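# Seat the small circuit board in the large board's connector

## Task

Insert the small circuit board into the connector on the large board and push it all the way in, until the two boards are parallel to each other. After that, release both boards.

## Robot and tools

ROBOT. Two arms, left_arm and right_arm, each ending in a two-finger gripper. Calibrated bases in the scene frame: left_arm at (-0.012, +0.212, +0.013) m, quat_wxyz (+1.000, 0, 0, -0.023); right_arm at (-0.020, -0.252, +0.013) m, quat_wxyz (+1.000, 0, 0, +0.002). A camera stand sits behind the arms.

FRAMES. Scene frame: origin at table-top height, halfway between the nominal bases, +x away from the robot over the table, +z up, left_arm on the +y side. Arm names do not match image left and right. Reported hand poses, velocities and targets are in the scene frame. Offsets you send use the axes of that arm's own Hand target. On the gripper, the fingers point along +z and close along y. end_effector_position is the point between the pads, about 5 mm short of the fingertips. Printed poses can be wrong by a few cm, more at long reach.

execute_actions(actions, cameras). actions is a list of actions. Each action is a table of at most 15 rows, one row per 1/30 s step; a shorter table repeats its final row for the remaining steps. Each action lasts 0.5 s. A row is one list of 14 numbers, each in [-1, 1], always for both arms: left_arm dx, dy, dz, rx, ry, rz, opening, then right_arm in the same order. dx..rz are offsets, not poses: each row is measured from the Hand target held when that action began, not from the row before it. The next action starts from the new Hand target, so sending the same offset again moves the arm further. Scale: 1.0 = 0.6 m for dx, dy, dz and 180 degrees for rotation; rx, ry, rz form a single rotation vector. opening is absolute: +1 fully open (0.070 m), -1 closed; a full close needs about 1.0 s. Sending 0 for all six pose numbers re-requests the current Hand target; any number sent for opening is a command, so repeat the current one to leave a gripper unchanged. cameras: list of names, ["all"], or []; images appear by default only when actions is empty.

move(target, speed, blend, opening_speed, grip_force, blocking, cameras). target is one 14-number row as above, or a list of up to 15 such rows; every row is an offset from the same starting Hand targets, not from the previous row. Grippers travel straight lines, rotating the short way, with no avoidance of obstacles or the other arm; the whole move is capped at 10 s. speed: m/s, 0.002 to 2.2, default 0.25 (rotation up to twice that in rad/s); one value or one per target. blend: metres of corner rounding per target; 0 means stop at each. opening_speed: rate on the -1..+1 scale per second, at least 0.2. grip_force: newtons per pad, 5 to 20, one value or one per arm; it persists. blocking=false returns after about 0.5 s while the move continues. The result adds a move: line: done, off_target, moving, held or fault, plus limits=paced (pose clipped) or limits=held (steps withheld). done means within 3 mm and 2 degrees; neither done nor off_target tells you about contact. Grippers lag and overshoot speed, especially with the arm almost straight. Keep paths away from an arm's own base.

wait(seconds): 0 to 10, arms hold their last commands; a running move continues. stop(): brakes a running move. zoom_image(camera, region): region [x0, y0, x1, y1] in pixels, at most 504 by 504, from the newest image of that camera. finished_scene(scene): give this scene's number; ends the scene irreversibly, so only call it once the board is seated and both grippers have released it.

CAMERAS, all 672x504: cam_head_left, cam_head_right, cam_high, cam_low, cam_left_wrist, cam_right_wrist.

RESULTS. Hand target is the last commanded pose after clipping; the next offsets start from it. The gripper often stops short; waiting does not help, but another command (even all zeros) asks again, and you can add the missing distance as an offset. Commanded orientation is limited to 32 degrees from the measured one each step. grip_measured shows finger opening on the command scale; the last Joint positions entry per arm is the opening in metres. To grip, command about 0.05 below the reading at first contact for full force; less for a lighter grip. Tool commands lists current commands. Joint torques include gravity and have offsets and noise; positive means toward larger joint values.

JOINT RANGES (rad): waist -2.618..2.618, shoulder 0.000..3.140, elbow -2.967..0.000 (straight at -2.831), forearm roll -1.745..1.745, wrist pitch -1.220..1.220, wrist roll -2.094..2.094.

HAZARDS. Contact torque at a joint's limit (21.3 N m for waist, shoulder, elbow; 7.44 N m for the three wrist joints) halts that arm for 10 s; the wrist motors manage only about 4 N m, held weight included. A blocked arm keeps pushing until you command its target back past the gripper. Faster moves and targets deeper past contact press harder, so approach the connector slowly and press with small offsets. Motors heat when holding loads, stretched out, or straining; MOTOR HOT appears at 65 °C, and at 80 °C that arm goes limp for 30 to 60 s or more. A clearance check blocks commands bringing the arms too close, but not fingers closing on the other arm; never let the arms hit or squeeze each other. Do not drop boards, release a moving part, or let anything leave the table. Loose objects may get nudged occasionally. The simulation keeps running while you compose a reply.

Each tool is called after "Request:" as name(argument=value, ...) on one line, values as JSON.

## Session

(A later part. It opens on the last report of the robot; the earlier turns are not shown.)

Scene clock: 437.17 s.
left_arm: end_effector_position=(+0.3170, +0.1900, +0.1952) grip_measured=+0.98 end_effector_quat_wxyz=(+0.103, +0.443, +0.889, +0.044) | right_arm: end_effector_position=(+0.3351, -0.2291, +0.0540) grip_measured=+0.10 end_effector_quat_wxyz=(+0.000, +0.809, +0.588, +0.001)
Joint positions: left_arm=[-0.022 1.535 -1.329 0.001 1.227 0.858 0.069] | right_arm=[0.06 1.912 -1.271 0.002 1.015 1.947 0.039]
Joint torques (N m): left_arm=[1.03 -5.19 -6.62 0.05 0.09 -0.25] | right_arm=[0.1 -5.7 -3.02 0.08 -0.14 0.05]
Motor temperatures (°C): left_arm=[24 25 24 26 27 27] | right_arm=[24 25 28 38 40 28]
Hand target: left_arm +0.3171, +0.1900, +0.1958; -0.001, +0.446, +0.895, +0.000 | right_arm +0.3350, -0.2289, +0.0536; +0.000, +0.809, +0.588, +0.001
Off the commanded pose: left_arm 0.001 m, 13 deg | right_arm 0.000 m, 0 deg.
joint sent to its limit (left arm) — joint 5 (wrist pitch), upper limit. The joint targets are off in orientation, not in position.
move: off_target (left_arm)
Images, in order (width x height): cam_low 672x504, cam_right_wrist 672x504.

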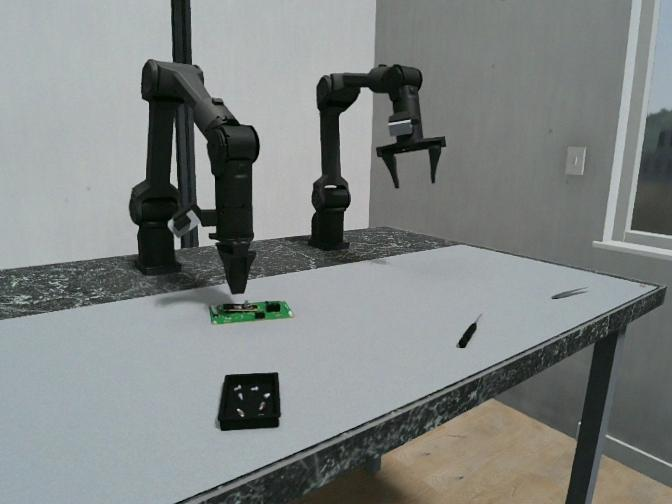

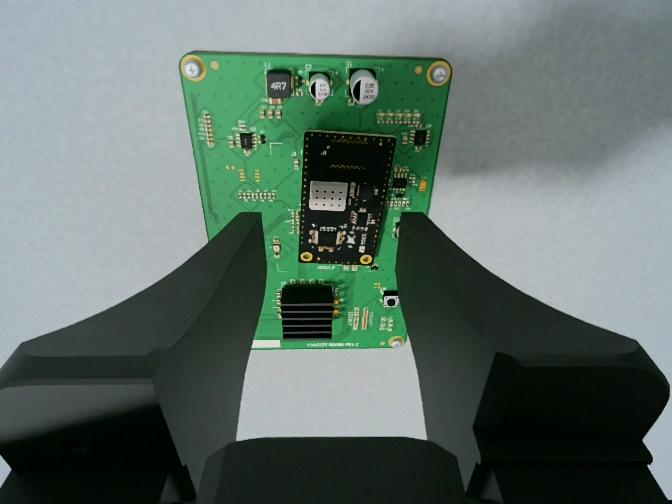

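Request:
move(target=[[0,0,0,0,0,0,1,-0.0083,-0.0105,0.03,0,-0.02,0.016,0.6],[0,0,0,0,0,0,1,-0.0083,-0.0105,0.0568,0,-0.02,0.016,0.6],[0,0,0,0,0,0,1,-0.0083,-0.0105,0.0568,0,-0.02,0.016,-0.19],[0,0,0,0,0,0,1,-0.0083,-0.0105,-0.06,0,-0.02,0.016,-0.19],[0,0,0,0,0,0,1,0.0787,0.1924,-0.06,0,0,0,-0.19]], speed=[0.1,0.05,0.05,0.1,0.2], opening_speed=1.0, cameras=["cam_right_wrist"])

Request:
move(target=[[0,0,0,0,0,0,1,0,0,0.1218,0,0,0,-0.19],[0,0,0,0,0,0,1,0,0,0.1218,0,0,0,0.1]], speed=0.08, opening_speed=0.4, cameras=["cam_right_wrist"])

Request:
zoom_image(camera="cam_right_wrist", region=[220, 120, 450, 360])

Scene clock: 451.50 s.
left_arm: end_effector_position=(+0.3170, +0.1900, +0.1952) grip_measured=+0.98 end_effector_quat_wxyz=(+0.103, +0.443, +0.889, +0.044) | right_arm: end_effector_position=(+0.4593, -0.2195, +0.0893) grip_measured=-0.15 end_effector_quat_wxyz=(+0.038, +0.807, +0.587, +0.063)
Joint positions: left_arm=[-0.022 1.535 -1.329 0.001 1.227 0.858 0.069] | right_arm=[0.063 2.204 -1.903 0.002 1.209 1.951 0.03]
Joint torques (N m): left_arm=[1.05 -5.18 -6.62 0.04 0.1 -0.24] | right_arm=[-0.58 -8.44 -2.82 0.03 -0.15 -0.12]
Hand target: left_arm +0.3171, +0.1900, +0.1958; -0.001, +0.446, +0.895, +0.000 | right_arm +0.4593, -0.2195, +0.0898; +0.000, +0.809, +0.588, +0.001
Off the commanded pose: left_arm 0.001 m, 13 deg | right_arm 0.000 m, 8 deg.
joint sent to its limit (left arm) — joint 5 (wrist pitch), upper limit. The joint targets are off in orientation, not in position.
joint sent to its limit (right arm) — joint 5 (wrist pitch), upper limit. The joint targets are off in orientation, not in position.
move: off_target (left_arm, right_arm)
Images, in order (width x height): cam_right_wrist 672x504.

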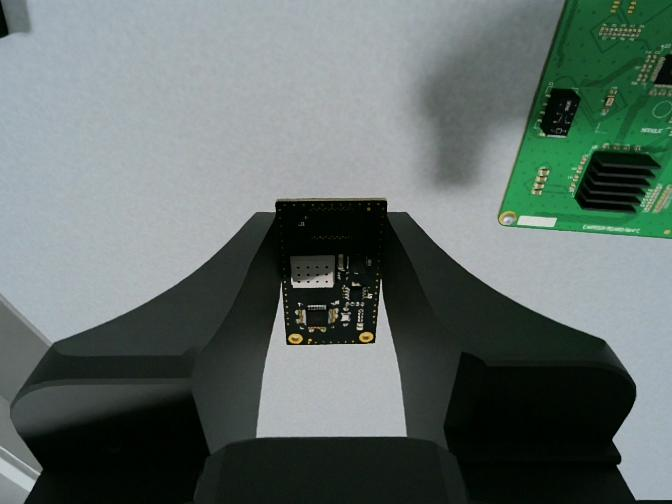

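Scene clock: 453.63 s.
left_arm: end_effector_position=(+0.3170, +0.1900, +0.1952) grip_measured=+0.98 end_effector_quat_wxyz=(+0.103, +0.443, +0.889, +0.044) | right_arm: end_effector_position=(+0.4589, -0.2197, +0.0157) grip_measured=+0.10 end_effector_quat_wxyz=(+0.005, +0.809, +0.588, +0.009)
Joint positions: left_arm=[-0.022 1.535 -1.329 0.001 1.227 0.858 0.069] | right_arm=[0.063 2.388 -1.959 0.001 1.209 1.951 0.038]
Joint torques (N m): left_arm=[0.99 -5.19 -6.63 0.04 0.1 -0.25] | right_arm=[-0.9 -9.23 -2.64 -0.01 -0.05 0.22]
Motor temperatures (°C): left_arm=[24 25 24 26 27 27] | right_arm=[24 26 28 33 35 28]
Hand target: left_arm +0.3171, +0.1900, +0.1958; -0.001, +0.446, +0.895, +0.000 | right_arm +0.4594, -0.2194, +0.0167; +0.000, +0.809, +0.588, +0.001
Off the commanded pose: left_arm 0.001 m, 13 deg | right_arm 0.001 m, 1 deg.
joint sent to its limit (left arm) — joint 5 (wrist pitch), upper limit. The joint targets are off in orientation, not in position.
joint sent to its limit (right arm) — joint 5 (wrist pitch), upper limit. The joint targets still meet the commanded pose.
move: off_target (left_arm)
Images, in order (width x height): cam_right_wrist 672x504.

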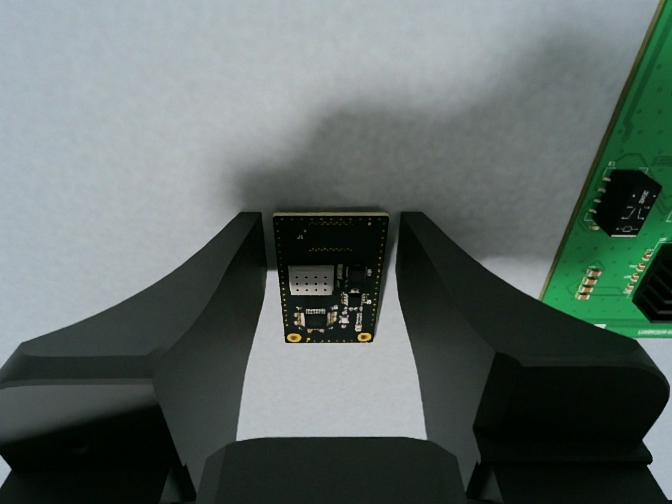

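Scaled by 2.100 from the camera's 672x504 image, which has a finer 960x720 frame.

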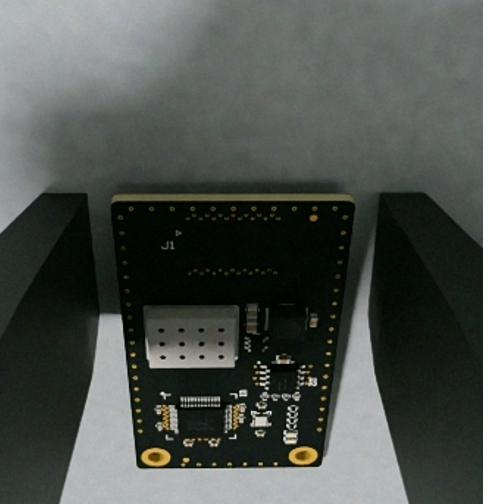

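Request:
move(target=[[0,0,0,0,0,0,1,0.0083,0,0.0015,0,-0.03,0,0.1],[0,0,0,0,0,0,1,0.0083,0,0.0015,0,-0.03,0,-0.19],[0,0,0,0,0,0,1,0.0083,0,-0.075,0,-0.03,0,-0.19],[0,0,0,0,0,0,1,-0.0753,-0.1924,-0.075,0,0,0,-0.19],[0,0,0,0,0,0,1,-0.0753,-0.1924,-0.0118,0,0,0,-0.19]], speed=[0.05,0.05,0.08,0.15,0.05], opening_speed=0.6, cameras=["cam_right_wrist","cam_low"])

Request:
zoom_image(camera="cam_right_wrist", region=[220, 120, 450, 340])

Request:
zoom_image(camera="cam_low", region=[205, 285, 305, 330])

Scene clock: 465.57 s.
left_arm: end_effector_position=(+0.3170, +0.1900, +0.1952) grip_measured=+0.98 end_effector_quat_wxyz=(+0.103, +0.443, +0.889, +0.044) | right_arm: end_effector_position=(+0.3354, -0.2272, +0.0231) grip_measured=-0.15 end_effector_quat_wxyz=(-0.001, +0.809, +0.588, +0.001)
Joint positions: left_arm=[-0.022 1.535 -1.329 0.001 1.227 0.858 0.069] | right_arm=[0.065 1.968 -1.221 0.002 0.911 1.952 0.03]
Joint torques (N m): left_arm=[1.01 -5.23 -6.6 0.04 0.1 -0.24] | right_arm=[0.29 -6.32 -2.72 -0.03 0.08 0.1]
Hand target: left_arm +0.3171, +0.1900, +0.1958; -0.001, +0.446, +0.895, +0.000 | right_arm +0.3356, -0.2269, +0.0236; +0.000, +0.808, +0.588, +0.001
Off the commanded pose: left_arm 0.001 m, 13 deg | right_arm 0.001 m, 0 deg.
joint sent to its limit (left arm) — joint 5 (wrist pitch), upper limit. The joint targets are off in orientation, not in position.
move: off_target (left_arm); target 2's new opening was sent with right_arm's hand 0.001 m and 4 deg from that target
Images, in order (width x height): cam_low 672x504, cam_right_wrist 672x504.

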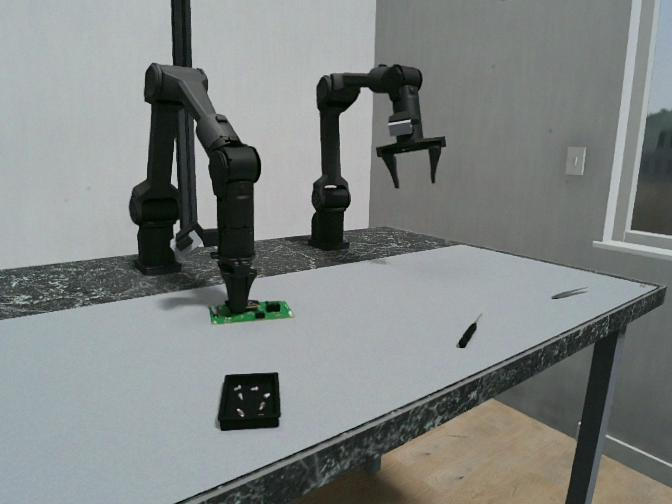

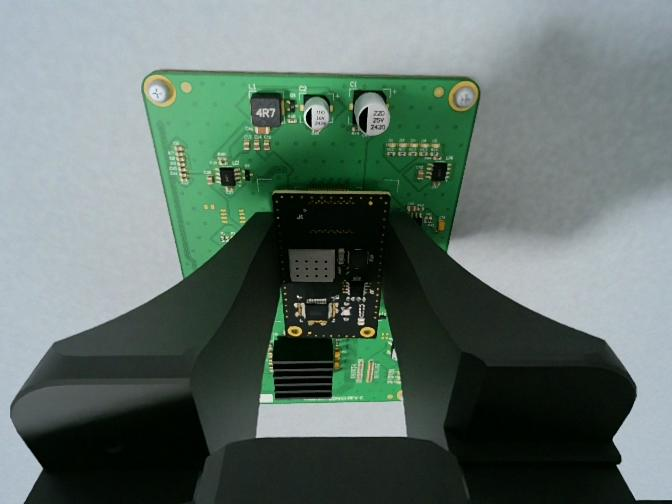

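Scaled by 2.191 from the camera's 672x504 image, which has a finer 960x720 frame.

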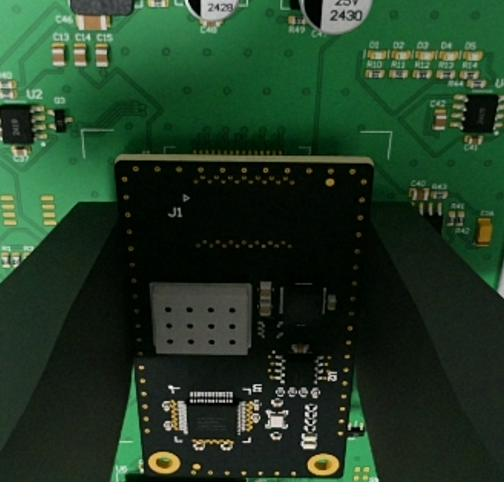

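Scaled by 5.040 from the camera's 672x504 image, which has a finer 960x720 frame.

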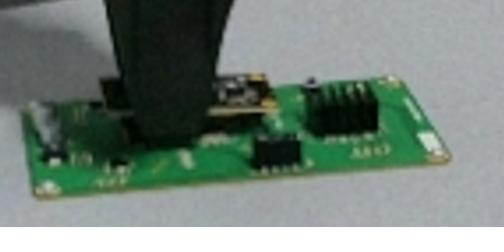

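Request:
move(target=[[0,0,0,0,0,0,1,0.0013,0.0005,0.001,0,0,0,-0.19],[0,0,0,0,0,0,1,0.0013,0.0005,0.0045,0,0,0,-0.19]], speed=0.02, cameras=["cam_right_wrist"])

Request:
zoom_image(camera="cam_right_wrist", region=[220, 120, 450, 340])

Scene clock: 474.70 s.
left_arm: end_effector_position=(+0.3170, +0.1900, +0.1952) grip_measured=+0.98 end_effector_quat_wxyz=(+0.103, +0.443, +0.889, +0.044) | right_arm: end_effector_position=(+0.3371, -0.2264, +0.0214) grip_measured=-0.15 end_effector_quat_wxyz=(+0.000, +0.808, +0.589, +0.002)
Joint positions: left_arm=[-0.022 1.535 -1.329 0.001 1.227 0.858 0.069] | right_arm=[0.067 1.974 -1.223 0.002 0.903 1.953 0.03]
Joint torques (N m): left_arm=[0.98 -5.18 -6.65 0.04 0.1 -0.24] | right_arm=[-0.01 -5.13 -1.11 0 -0.17 0.19]
Hand target: left_arm +0.3171, +0.1900, +0.1958; -0.001, +0.446, +0.895, +0.000 | right_arm +0.3361, -0.2262, +0.0209; +0.000, +0.809, +0.588, +0.001
Off the commanded pose: left_arm 0.001 m, 13 deg | right_arm 0.001 m, 0 deg.
joint sent to its limit (left arm) — joint 5 (wrist pitch), upper limit. The joint targets are off in orientation, not in position.
move: off_target (left_arm)
Images, in order (width x height): cam_right_wrist 672x504.

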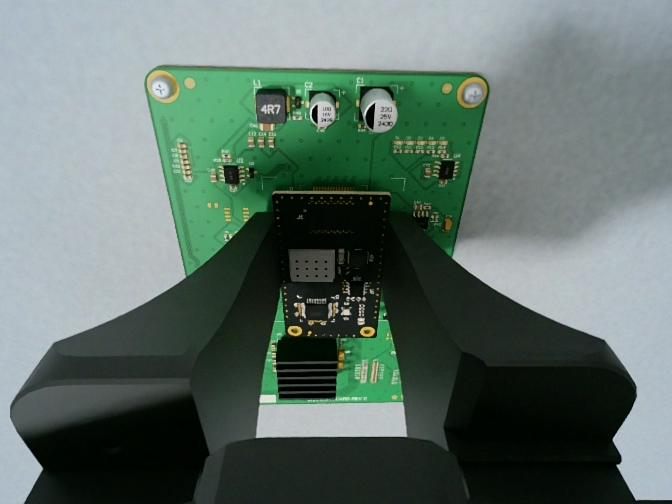

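Scaled by 2.191 from the camera's 672x504 image, which has a finer 960x720 frame.

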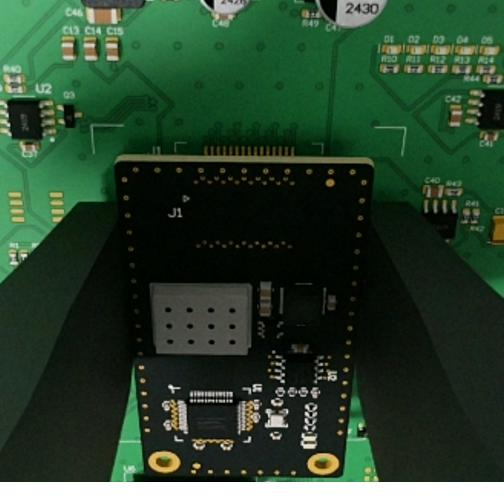

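Request:
move(target=[0,0,0,0,0,0,1,-0.0006,-0.0014,0,0,0,0,-0.19], speed=0.02)

Scene clock: 480.67 s.
left_arm: end_effector_position=(+0.3170, +0.1900, +0.1952) grip_measured=+0.98 end_effector_quat_wxyz=(+0.103, +0.443, +0.889, +0.044) | right_arm: end_effector_position=(+0.3352, -0.2265, +0.0204) grip_measured=-0.15 end_effector_quat_wxyz=(-0.001, +0.808, +0.589, +0.001)
Joint positions: left_arm=[-0.022 1.535 -1.329 0.001 1.227 0.858 0.069] | right_arm=[0.067 1.973 -1.217 0.002 0.901 1.953 0.03]
Joint torques (N m): left_arm=[0.99 -5.21 -6.64 0.05 0.1 -0.23] | right_arm=[-0.75 -5.04 -1 -0.09 0.11 -0.19]
Hand target: left_arm +0.3171, +0.1900, +0.1958; -0.001, +0.446, +0.895, +0.000 | right_arm +0.3352, -0.2263, +0.0209; +0.000, +0.809, +0.588, +0.001
Off the commanded pose: left_arm 0.001 m, 13 deg | right_arm 0.001 m, 0 deg.
joint sent to its limit (left arm) — joint 5 (wrist pitch), upper limit. The joint targets are off in orientation, not in position.
move: off_target (left_arm)

Request:
move(target=[0,0,0,0,0,0,1,0.0002,0.0006,0.0065,0,0,0,-0.19], speed=0.01, cameras=["cam_right_wrist","cam_low"])

Request:
zoom_image(camera="cam_right_wrist", region=[220, 120, 450, 340])

Scene clock: 483.73 s.
left_arm: end_effector_position=(+0.3170, +0.1900, +0.1952) grip_measured=+0.98 end_effector_quat_wxyz=(+0.103, +0.443, +0.889, +0.044) | right_arm: end_effector_position=(+0.3367, -0.2263, +0.0188) grip_measured=-0.15 end_effector_quat_wxyz=(+0.001, +0.809, +0.588, +0.003)
Joint positions: left_arm=[-0.022 1.535 -1.329 0.001 1.227 0.858 0.069] | right_arm=[0.067 1.976 -1.215 0.003 0.89 1.953 0.03]
Joint torques (N m): left_arm=[0.97 -5.17 -6.6 0.05 0.09 -0.24] | right_arm=[-0.34 -0.63 -0.44 -0.24 -0.54 -0.19]
Hand target: left_arm +0.3171, +0.1900, +0.1958; -0.001, +0.446, +0.895, +0.000 | right_arm +0.3356, -0.2263, +0.0170; +0.000, +0.809, +0.588, +0.001
Off the commanded pose: left_arm 0.001 m, 13 deg | right_arm 0.002 m, 0 deg.
joint sent to its limit (left arm) — joint 5 (wrist pitch), upper limit. The joint targets are off in orientation, not in position.
move: off_target (left_arm)
Images, in order (width x height): cam_low 672x504, cam_right_wrist 672x504.

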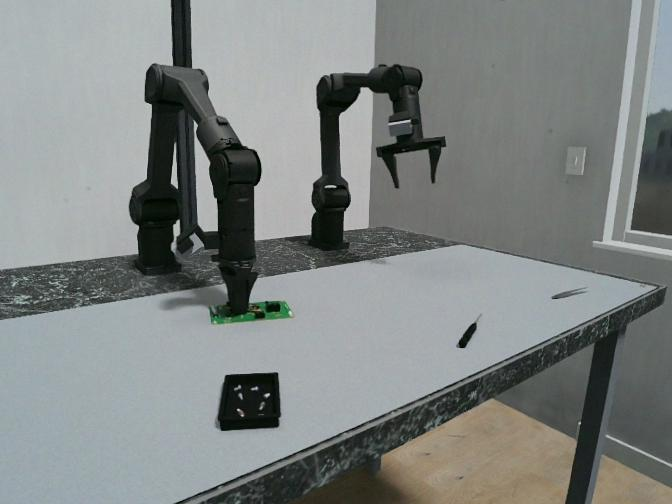

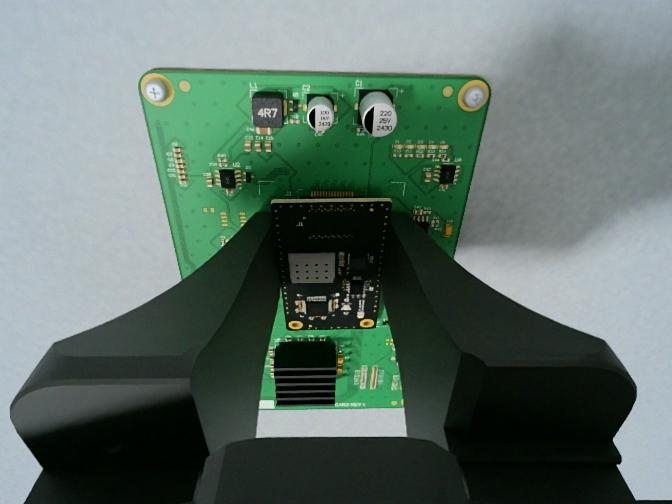

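Scaled by 2.191 from the camera's 672x504 image, which has a finer 960x720 frame.

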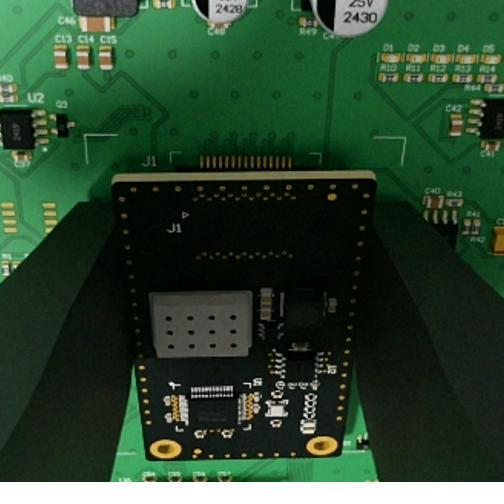

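Request:
move(target=[[0,0,0,0,0,0,1,0,0,-0.002,0,0,0,0.15],[0,0,0,0,0,0,1,0,0,-0.015,0,-0.01,0,0.15],[0,0,0,0,0,0,1,-0.0167,0,-0.015,0,-0.025,0,0.15],[0,0,0,0,0,0,1,-0.0167,0,-0.0045,0,-0.025,0,0.15],[0,0,0,0,0,0,1,-0.0167,0,-0.0045,0,-0.025,0,-0.19]], speed=0.05, opening_speed=0.6, cameras=["cam_right_wrist","cam_low"])

Request:
zoom_image(camera="cam_right_wrist", region=[220, 120, 450, 380])

Request:
zoom_image(camera="cam_low", region=[205, 285, 305, 330])

Scene clock: 498.83 s.
left_arm: end_effector_position=(+0.3170, +0.1900, +0.1952) grip_measured=+0.98 end_effector_quat_wxyz=(+0.103, +0.443, +0.889, +0.044) | right_arm: end_effector_position=(+0.3328, -0.2360, +0.0196) grip_measured=-0.15 end_effector_quat_wxyz=(+0.023, +0.808, +0.588, -0.030)
Joint positions: left_arm=[-0.022 1.535 -1.329 0.001 1.227 0.858 0.069] | right_arm=[0.086 1.984 -1.229 -0.088 0.933 2.027 0.03]
Joint torques (N m): left_arm=[0.98 -5.16 -6.63 0.05 0.1 -0.23] | right_arm=[0.39 -6.13 -2.49 0.27 0.62 0.14]
Hand target: left_arm +0.3171, +0.1900, +0.1958; -0.001, +0.446, +0.895, +0.000 | right_arm +0.3325, -0.2358, +0.0197; +0.023, +0.808, +0.588, -0.031
Off the commanded pose: left_arm 0.001 m, 13 deg | right_arm 0.000 m, 0 deg.
joint sent to its limit (left arm) — joint 5 (wrist pitch), upper limit. The joint targets are off in orientation, not in position.
move: off_target (left_arm)
Images, in order (width x height): cam_low 672x504, cam_right_wrist 672x504.

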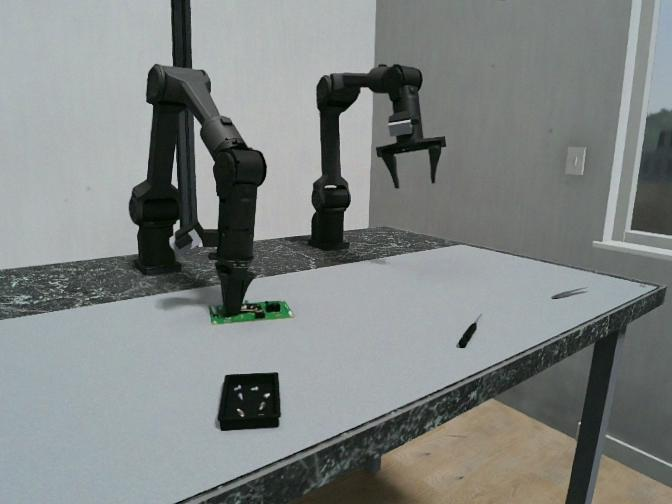

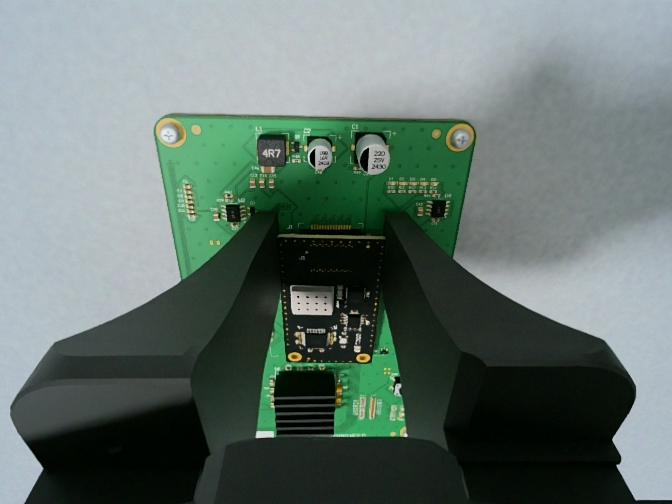

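Scaled by 1.938 from the camera's 672x504 image, which has a finer 960x720 frame.

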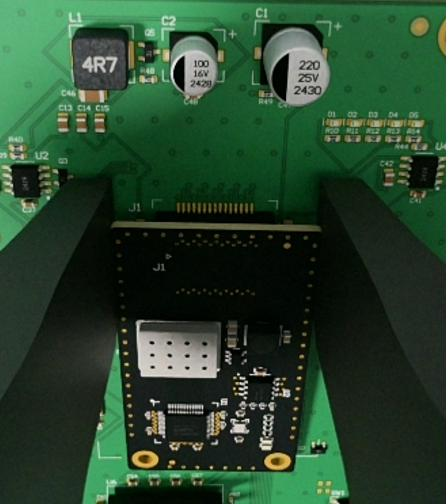

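Scaled by 5.040 from the camera's 672x504 image, which has a finer 960x720 frame.

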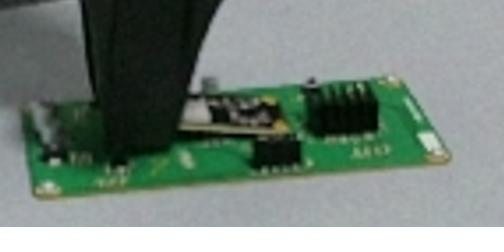

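Request:
move(target=[0,0,0,0,0,0,1,0,0,-0.0055,0,0.025,0,-0.19], speed=0.04, cameras=["cam_right_wrist","cam_low"])

Request:
zoom_image(camera="cam_right_wrist", region=[220, 160, 450, 380])

Request:
zoom_image(camera="cam_low", region=[205, 285, 305, 330])

Scene clock: 502.53 s.
left_arm: end_effector_position=(+0.3170, +0.1900, +0.1952) grip_measured=+0.98 end_effector_quat_wxyz=(+0.103, +0.443, +0.889, +0.044) | right_arm: end_effector_position=(+0.3309, -0.2353, +0.0220) grip_measured=-0.15 end_effector_quat_wxyz=(-0.003, +0.809, +0.588, -0.001)
Joint positions: left_arm=[-0.022 1.535 -1.329 0.001 1.227 0.858 0.069] | right_arm=[0.042 1.959 -1.201 0.005 0.905 1.927 0.03]
Joint torques (N m): left_arm=[0.97 -5.11 -6.57 0.04 0.1 -0.23] | right_arm=[0.17 -7.64 -5.38 -0.2 -1.46 0.11]
Hand target: left_arm +0.3171, +0.1900, +0.1958; -0.001, +0.446, +0.895, +0.000 | right_arm +0.3326, -0.2356, +0.0229; +0.000, +0.809, +0.588, +0.001
Off the commanded pose: left_arm 0.001 m, 13 deg | right_arm 0.002 m, 0 deg.
joint sent to its limit (left arm) — joint 5 (wrist pitch), upper limit. The joint targets are off in orientation, not in position.
move: off_target (left_arm)
Images, in order (width x height): cam_low 672x504, cam_right_wrist 672x504.

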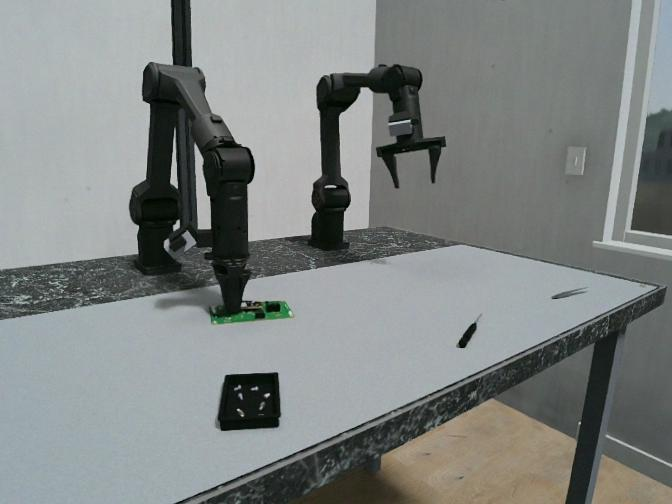

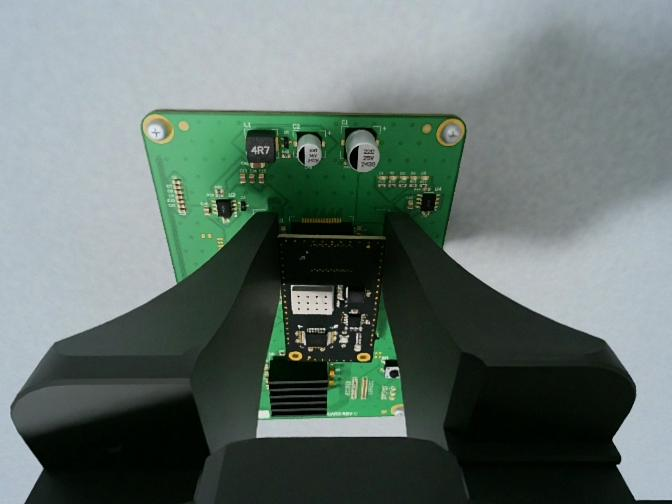

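Scaled by 2.191 from the camera's 672x504 image, which has a finer 960x720 frame.

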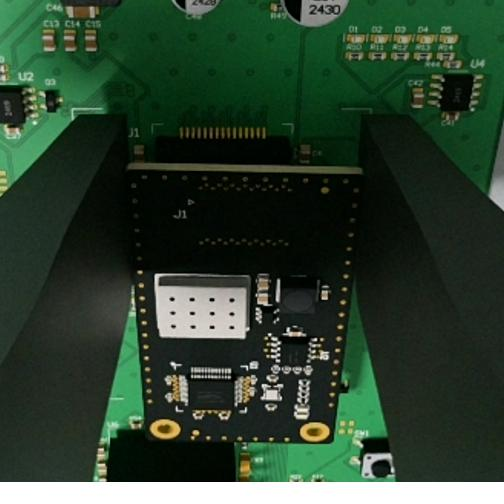

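Scaled by 5.040 from the camera's 672x504 image, which has a finer 960x720 frame.

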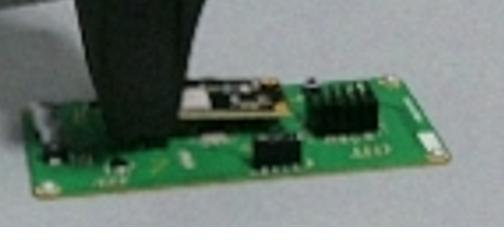

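Request:
move(target=[[0,0,0,0,0,0,1,0,0,-0.006,0,0,0,-0.19],[0,0,0,0,0,0,1,-0.0061,0.0016,-0.004,0,0,0,-0.19],[0,0,0,0,0,0,1,-0.0061,0.0016,-0.002,0,0,0,-0.19]], speed=0.04, cameras=["cam_right_wrist"])

Request:
zoom_image(camera="cam_right_wrist", region=[220, 160, 450, 380])

Scene clock: 508.40 s.
left_arm: end_effector_position=(+0.3170, +0.1900, +0.1952) grip_measured=+0.98 end_effector_quat_wxyz=(+0.103, +0.443, +0.889, +0.044) | right_arm: end_effector_position=(+0.3329, -0.2395, +0.0246) grip_measured=-0.15 end_effector_quat_wxyz=(+0.000, +0.808, +0.589, +0.002)
Joint positions: left_arm=[-0.022 1.535 -1.329 0.001 1.227 0.858 0.069] | right_arm=[0.031 1.954 -1.204 0.002 0.905 1.917 0.03]
Joint torques (N m): left_arm=[0.93 -5.16 -6.62 0.04 0.1 -0.22] | right_arm=[-0.24 -5.14 -1.94 0.02 0.01 0.22]
Hand target: left_arm +0.3171, +0.1900, +0.1958; -0.001, +0.446, +0.895, +0.000 | right_arm +0.3324, -0.2394, +0.0241; +0.000, +0.808, +0.588, +0.001
Off the commanded pose: left_arm 0.001 m, 13 deg | right_arm 0.001 m, 0 deg.
joint sent to its limit (left arm) — joint 5 (wrist pitch), upper limit. The joint targets are off in orientation, not in position.
move: off_target (left_arm)
Images, in order (width x height): cam_right_wrist 672x504.

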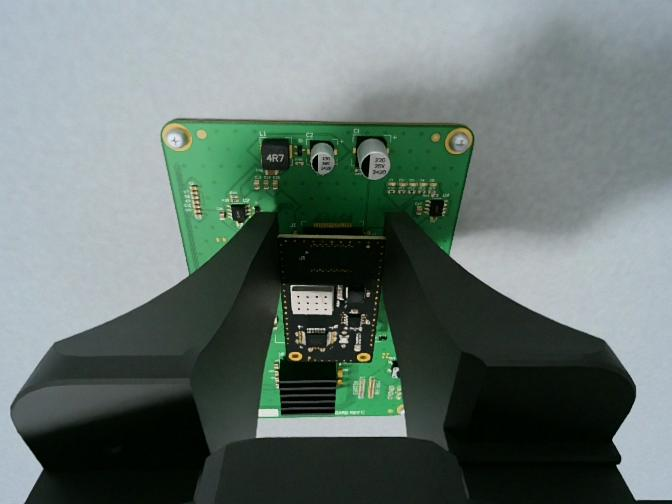

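Scaled by 2.191 from the camera's 672x504 image, which has a finer 960x720 frame.

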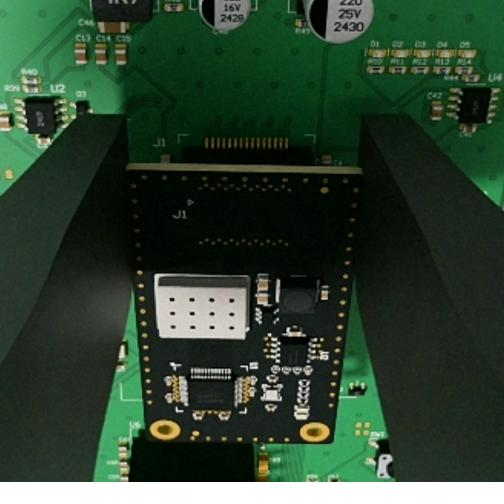

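Request:
move(target=[0,0,0,0,0,0,1,-0.0007,-0.0017,0.002,0,0,-0.003,-0.19], speed=0.02)

Scene clock: 512.60 s.
left_arm: end_effector_position=(+0.3170, +0.1900, +0.1952) grip_measured=+0.98 end_effector_quat_wxyz=(+0.103, +0.443, +0.889, +0.044) | right_arm: end_effector_position=(+0.3312, -0.2396, +0.0226) grip_measured=-0.15 end_effector_quat_wxyz=(-0.001, +0.806, +0.592, +0.001)
Joint positions: left_arm=[-0.022 1.535 -1.329 0.001 1.227 0.858 0.069] | right_arm=[0.031 1.954 -1.196 0.002 0.899 1.908 0.03]
Joint torques (N m): left_arm=[0.92 -5.15 -6.58 0.04 0.09 -0.22] | right_arm=[0.19 -6.58 -2.2 -0.05 -0.09 -0.14]
Motor temperatures (°C): left_arm=[24 25 24 26 27 27] | right_arm=[23 26 28 28 31 28]
Hand target: left_arm +0.3171, +0.1900, +0.1958; -0.001, +0.446, +0.895, +0.000 | right_arm +0.3313, -0.2395, +0.0229; +0.000, +0.806, +0.592, +0.001
Off the commanded pose: left_arm 0.001 m, 13 deg | right_arm 0.000 m, 0 deg.
joint sent to its limit (left arm) — joint 5 (wrist pitch), upper limit. The joint targets are off in orientation, not in position.
move: off_target (left_arm)

Request:
move(target=[0,0,0,0,0,0,1,0.0001,0.0004,0.014,0,0,0,-0.19], speed=0.015, cameras=["cam_right_wrist","cam_low"])

Request:
zoom_image(camera="cam_right_wrist", region=[220, 160, 450, 380])

Request:
zoom_image(camera="cam_low", region=[205, 285, 305, 330])

Scene clock: 516.37 s.
left_arm: end_effector_position=(+0.3170, +0.1900, +0.1952) grip_measured=+0.98 end_effector_quat_wxyz=(+0.103, +0.443, +0.889, +0.044) | right_arm: end_effector_position=(+0.3322, -0.2392, +0.0152) grip_measured=-0.16 end_effector_quat_wxyz=(+0.000, +0.806, +0.592, +0.003)
Joint positions: left_arm=[-0.022 1.535 -1.329 0.001 1.227 0.858 0.069] | right_arm=[0.031 1.97 -1.186 0.004 0.87 1.908 0.03]
Joint torques (N m): left_arm=[0.94 -5.19 -6.56 0.05 0.11 -0.22] | right_arm=[-0.79 -0.26 0.64 -0.5 -0.25 -0.01]
Hand target: left_arm +0.3171, +0.1900, +0.1958; -0.001, +0.446, +0.895, +0.000 | right_arm +0.3316, -0.2395, +0.0145; +0.000, +0.806, +0.592, +0.001
Off the commanded pose: left_arm 0.001 m, 13 deg | right_arm 0.001 m, 0 deg.
joint sent to its limit (left arm) — joint 5 (wrist pitch), upper limit. The joint targets are off in orientation, not in position.
move: off_target (left_arm)
Images, in order (width x height): cam_low 672x504, cam_right_wrist 672x504.

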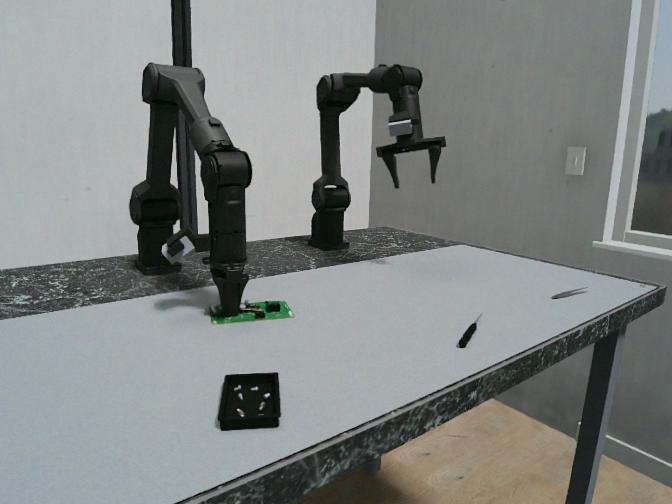

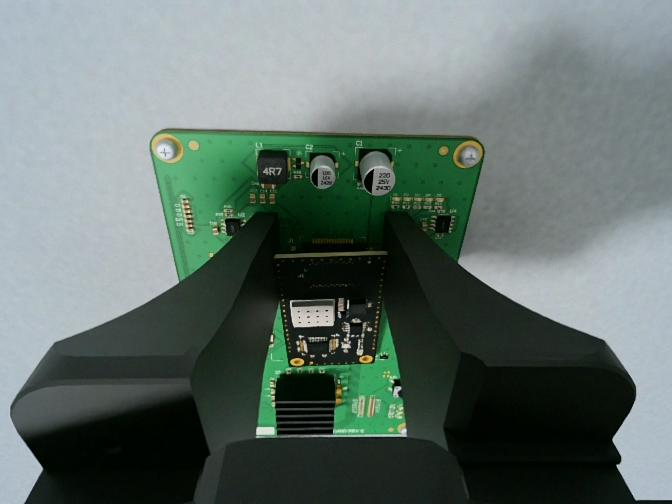

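Scaled by 2.191 from the camera's 672x504 image, which has a finer 960x720 frame.

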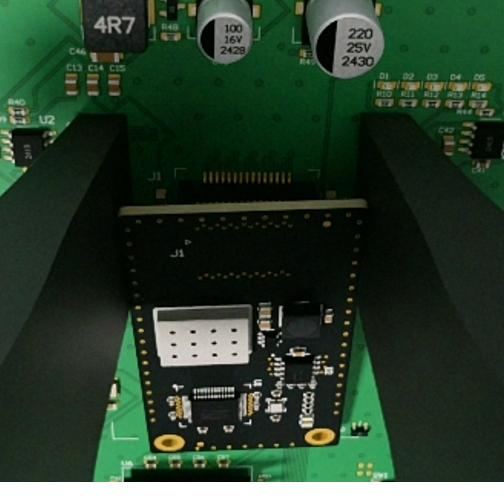

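Scaled by 5.040 from the camera's 672x504 image, which has a finer 960x720 frame.

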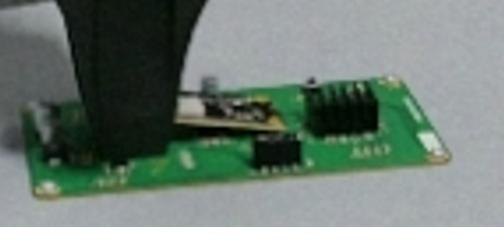

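Request:
move(target=[[0,0,0,0,0,0,1,0,0,-0.003,0,0,0,0.0],[0,0,0,0,0,0,1,0,0,-0.003,0,0,0,0.1],[0,0,0,0,0,0,1,0,0,-0.06,0,0,0,0.1]], speed=[0.04,0.04,0.1], opening_speed=0.3, cameras=["cam_right_wrist","cam_low"])

Request:
zoom_image(camera="cam_right_wrist", region=[220, 100, 450, 320])

Request:
zoom_image(camera="cam_low", region=[205, 285, 305, 330])

Scene clock: 539.53 s.
left_arm: end_effector_position=(+0.3170, +0.1900, +0.1952) grip_measured=+0.98 end_effector_quat_wxyz=(+0.103, +0.443, +0.889, +0.044) | right_arm: end_effector_position=(+0.3319, -0.2397, +0.0511) grip_measured=+0.10 end_effector_quat_wxyz=(+0.000, +0.806, +0.592, +0.002)
Joint positions: left_arm=[-0.022 1.535 -1.329 0.001 1.227 0.858 0.069] | right_arm=[0.03 1.904 -1.246 0.003 0.997 1.908 0.039]
Joint torques (N m): left_arm=[0.91 -5.16 -6.6 0.04 0.1 -0.22] | right_arm=[0.18 -5.49 -2.71 -0.09 -0.09 0.08]
Motor temperatures (°C): left_arm=[24 25 24 26 27 27] | right_arm=[23 25 28 29 36 28]
Hand target: left_arm +0.3171, +0.1900, +0.1958; -0.001, +0.446, +0.895, +0.000 | right_arm +0.3315, -0.2395, +0.0505; +0.000, +0.806, +0.592, +0.001
Off the commanded pose: left_arm 0.001 m, 13 deg | right_arm 0.001 m, 0 deg.
joint sent to its limit (left arm) — joint 5 (wrist pitch), upper limit. The joint targets are off in orientation, not in position.
move: off_target (left_arm)
Images, in order (width x height): cam_low 672x504, cam_right_wrist 672x504.

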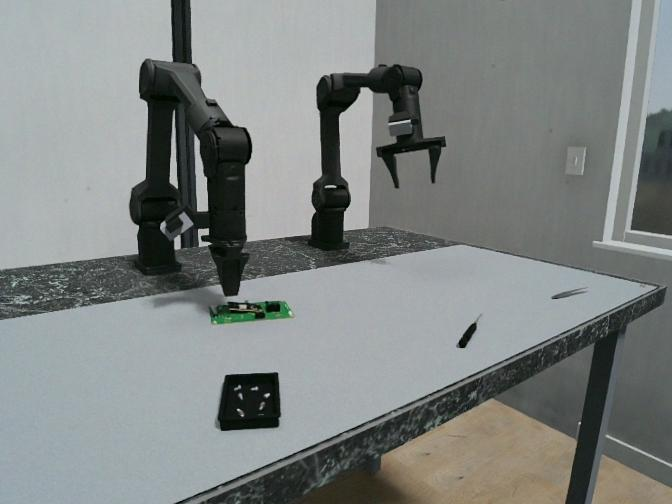

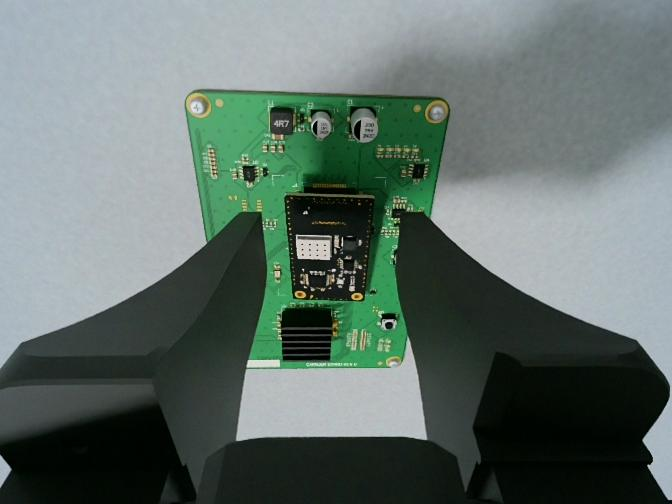

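Scaled by 2.191 from the camera's 672x504 image, which has a finer 960x720 frame.

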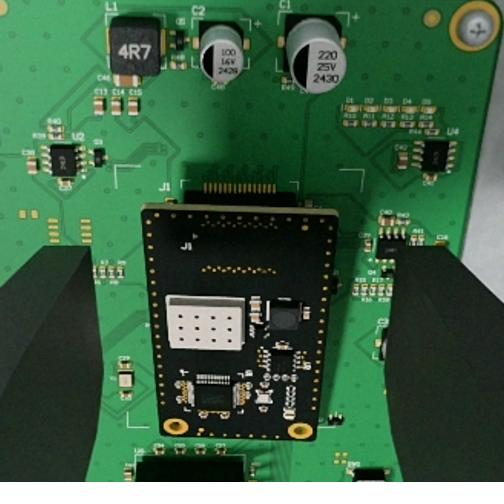

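Scaled by 5.040 from the camera's 672x504 image, which has a finer 960x720 frame.

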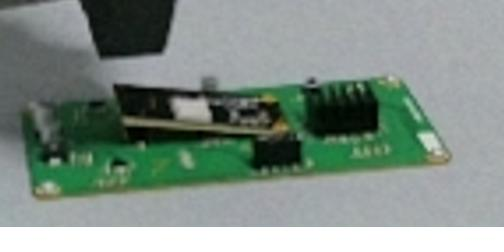

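Request:
move(target=[[0,0,0,0,0,0,1,0.0068,0,0.025,0,-0.03,0.004,0.15],[0,0,0,0,0,0,1,0.0068,0,0.0517,0,-0.03,0.004,0.15],[0,0,0,0,0,0,1,0.0068,0,0.0517,0,-0.03,0.004,-0.19],[0,0,0,0,0,0,1,0.0068,0,0.044,0,-0.03,0.004,-0.19],[0,0,0,0,0,0,1,0.0068,0,0.043,0,0,0,-0.19]], speed=[0.1,0.05,0.05,0.05,0.05], opening_speed=0.6, cameras=["cam_right_wrist","cam_low"])

Request:
zoom_image(camera="cam_right_wrist", region=[220, 140, 450, 360])

Request:
zoom_image(camera="cam_low", region=[205, 285, 305, 330])

Scene clock: 554.40 s.
left_arm: end_effector_position=(+0.3170, +0.1900, +0.1952) grip_measured=+0.98 end_effector_quat_wxyz=(+0.103, +0.443, +0.889, +0.044) | right_arm: end_effector_position=(+0.3330, -0.2355, +0.0249) grip_measured=-0.15 end_effector_quat_wxyz=(-0.001, +0.806, +0.592, +0.002)
Joint positions: left_arm=[-0.022 1.535 -1.329 0.001 1.227 0.858 0.069] | right_arm=[0.042 1.955 -1.208 0.003 0.909 1.918 0.03]
Joint torques (N m): left_arm=[0.9 -5.14 -6.56 0.05 0.1 -0.21] | right_arm=[-0.07 -6.57 -2.31 -0.01 -0.03 0.19]
Hand target: left_arm +0.3171, +0.1900, +0.1958; -0.001, +0.446, +0.895, +0.000 | right_arm +0.3328, -0.2356, +0.0247; +0.000, +0.806, +0.592, +0.001
Off the commanded pose: left_arm 0.001 m, 13 deg | right_arm 0.000 m, 0 deg.
joint sent to its limit (left arm) — joint 5 (wrist pitch), upper limit. The joint targets are off in orientation, not in position.
move: off_target (left_arm)
Images, in order (width x height): cam_low 672x504, cam_right_wrist 672x504.

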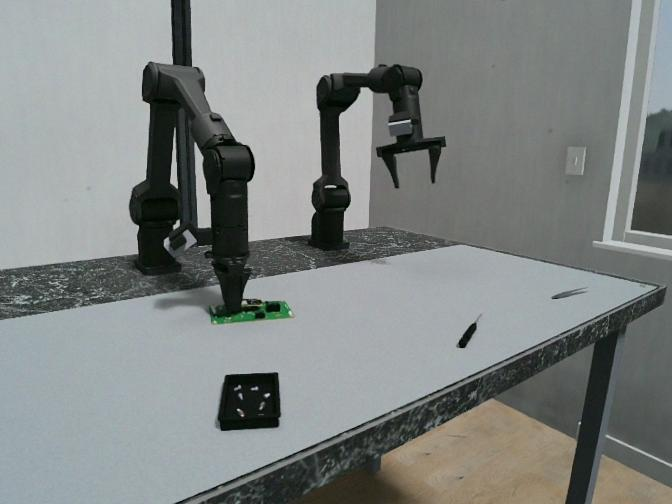

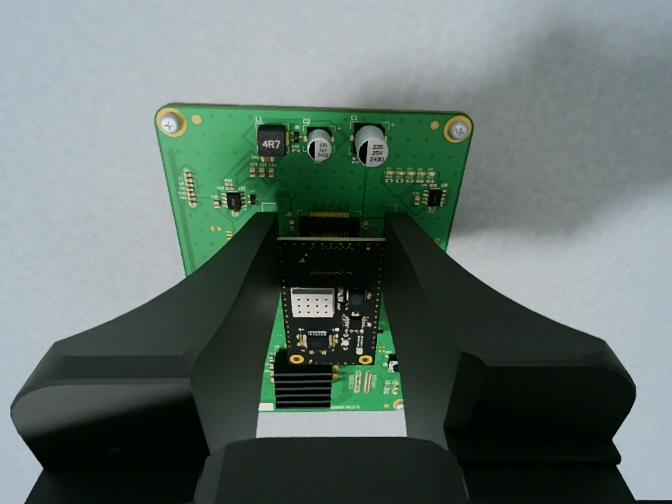

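Scaled by 2.191 from the camera's 672x504 image, which has a finer 960x720 frame.

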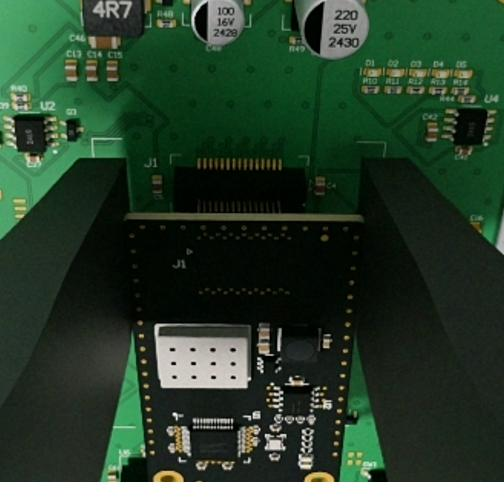

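Scaled by 5.040 from the camera's 672x504 image, which has a finer 960x720 frame.

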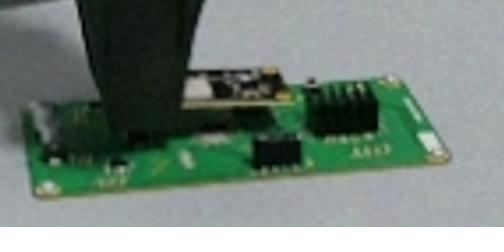

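Request:
move(target=[[0,0,0,0,0,0,1,-0.0050,0,0,0,0,0,-0.19],[0,0,0,0,0,0,1,-0.0050,0,0.0088,0,0,0,-0.19],[0,0,0,0,0,0,1,-0.0085,0,0.0098,0,0,0,-0.19]], speed=[0.03,0.02,0.004], cameras=["cam_right_wrist","cam_low"])

Request:
zoom_image(camera="cam_right_wrist", region=[220, 140, 450, 360])

Request:
zoom_image(camera="cam_low", region=[205, 285, 305, 330])

Scene clock: 561.30 s.
left_arm: end_effector_position=(+0.3170, +0.1900, +0.1952) grip_measured=+0.98 end_effector_quat_wxyz=(+0.103, +0.443, +0.889, +0.044) | right_arm: end_effector_position=(+0.3320, -0.2400, +0.0195) grip_measured=-0.15 end_effector_quat_wxyz=(+0.000, +0.806, +0.592, +0.003)
Joint positions: left_arm=[-0.022 1.535 -1.329 0.001 1.227 0.858 0.069] | right_arm=[0.029 1.961 -1.192 0.003 0.885 1.905 0.03]
Joint torques (N m): left_arm=[0.87 -5.14 -6.57 0.05 0.1 -0.21] | right_arm=[-1.49 -1.4 0.61 -0.41 0.03 -0.17]
Hand target: left_arm +0.3171, +0.1900, +0.1958; -0.001, +0.446, +0.895, +0.000 | right_arm +0.3313, -0.2404, +0.0189; +0.000, +0.806, +0.592, +0.001
Off the commanded pose: left_arm 0.001 m, 13 deg | right_arm 0.001 m, 0 deg.
joint sent to its limit (left arm) — joint 5 (wrist pitch), upper limit. The joint targets are off in orientation, not in position.
move: off_target (left_arm)
Images, in order (width x height): cam_low 672x504, cam_right_wrist 672x504.

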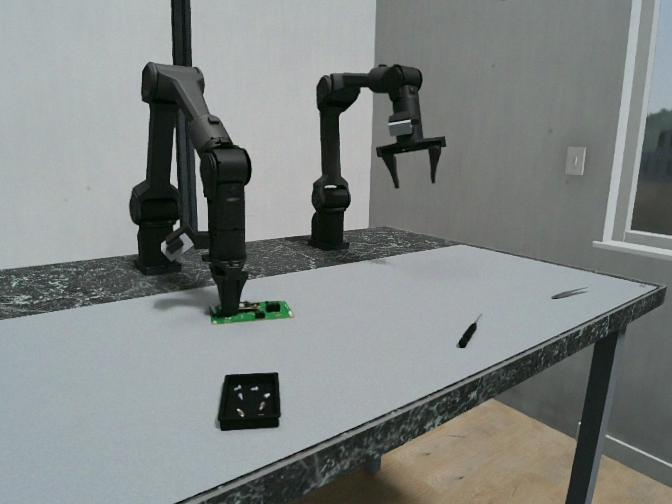

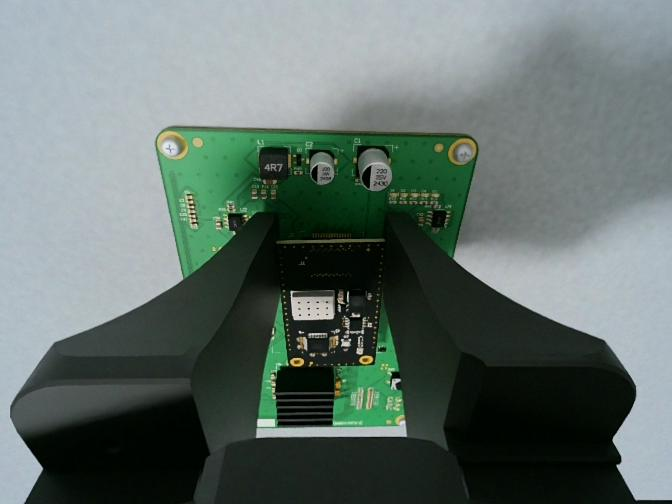

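Scaled by 2.191 from the camera's 672x504 image, which has a finer 960x720 frame.

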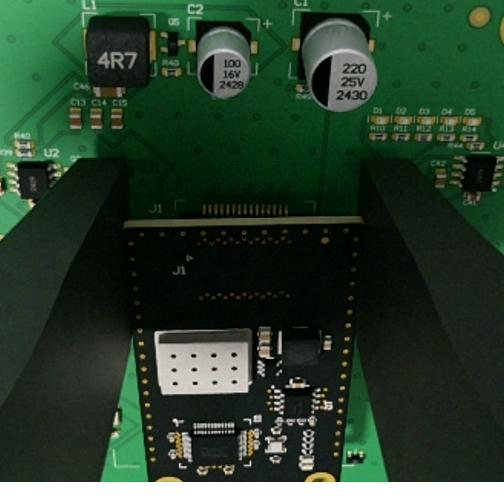

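Scaled by 5.040 from the camera's 672x504 image, which has a finer 960x720 frame.

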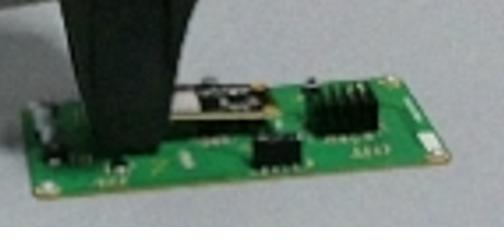

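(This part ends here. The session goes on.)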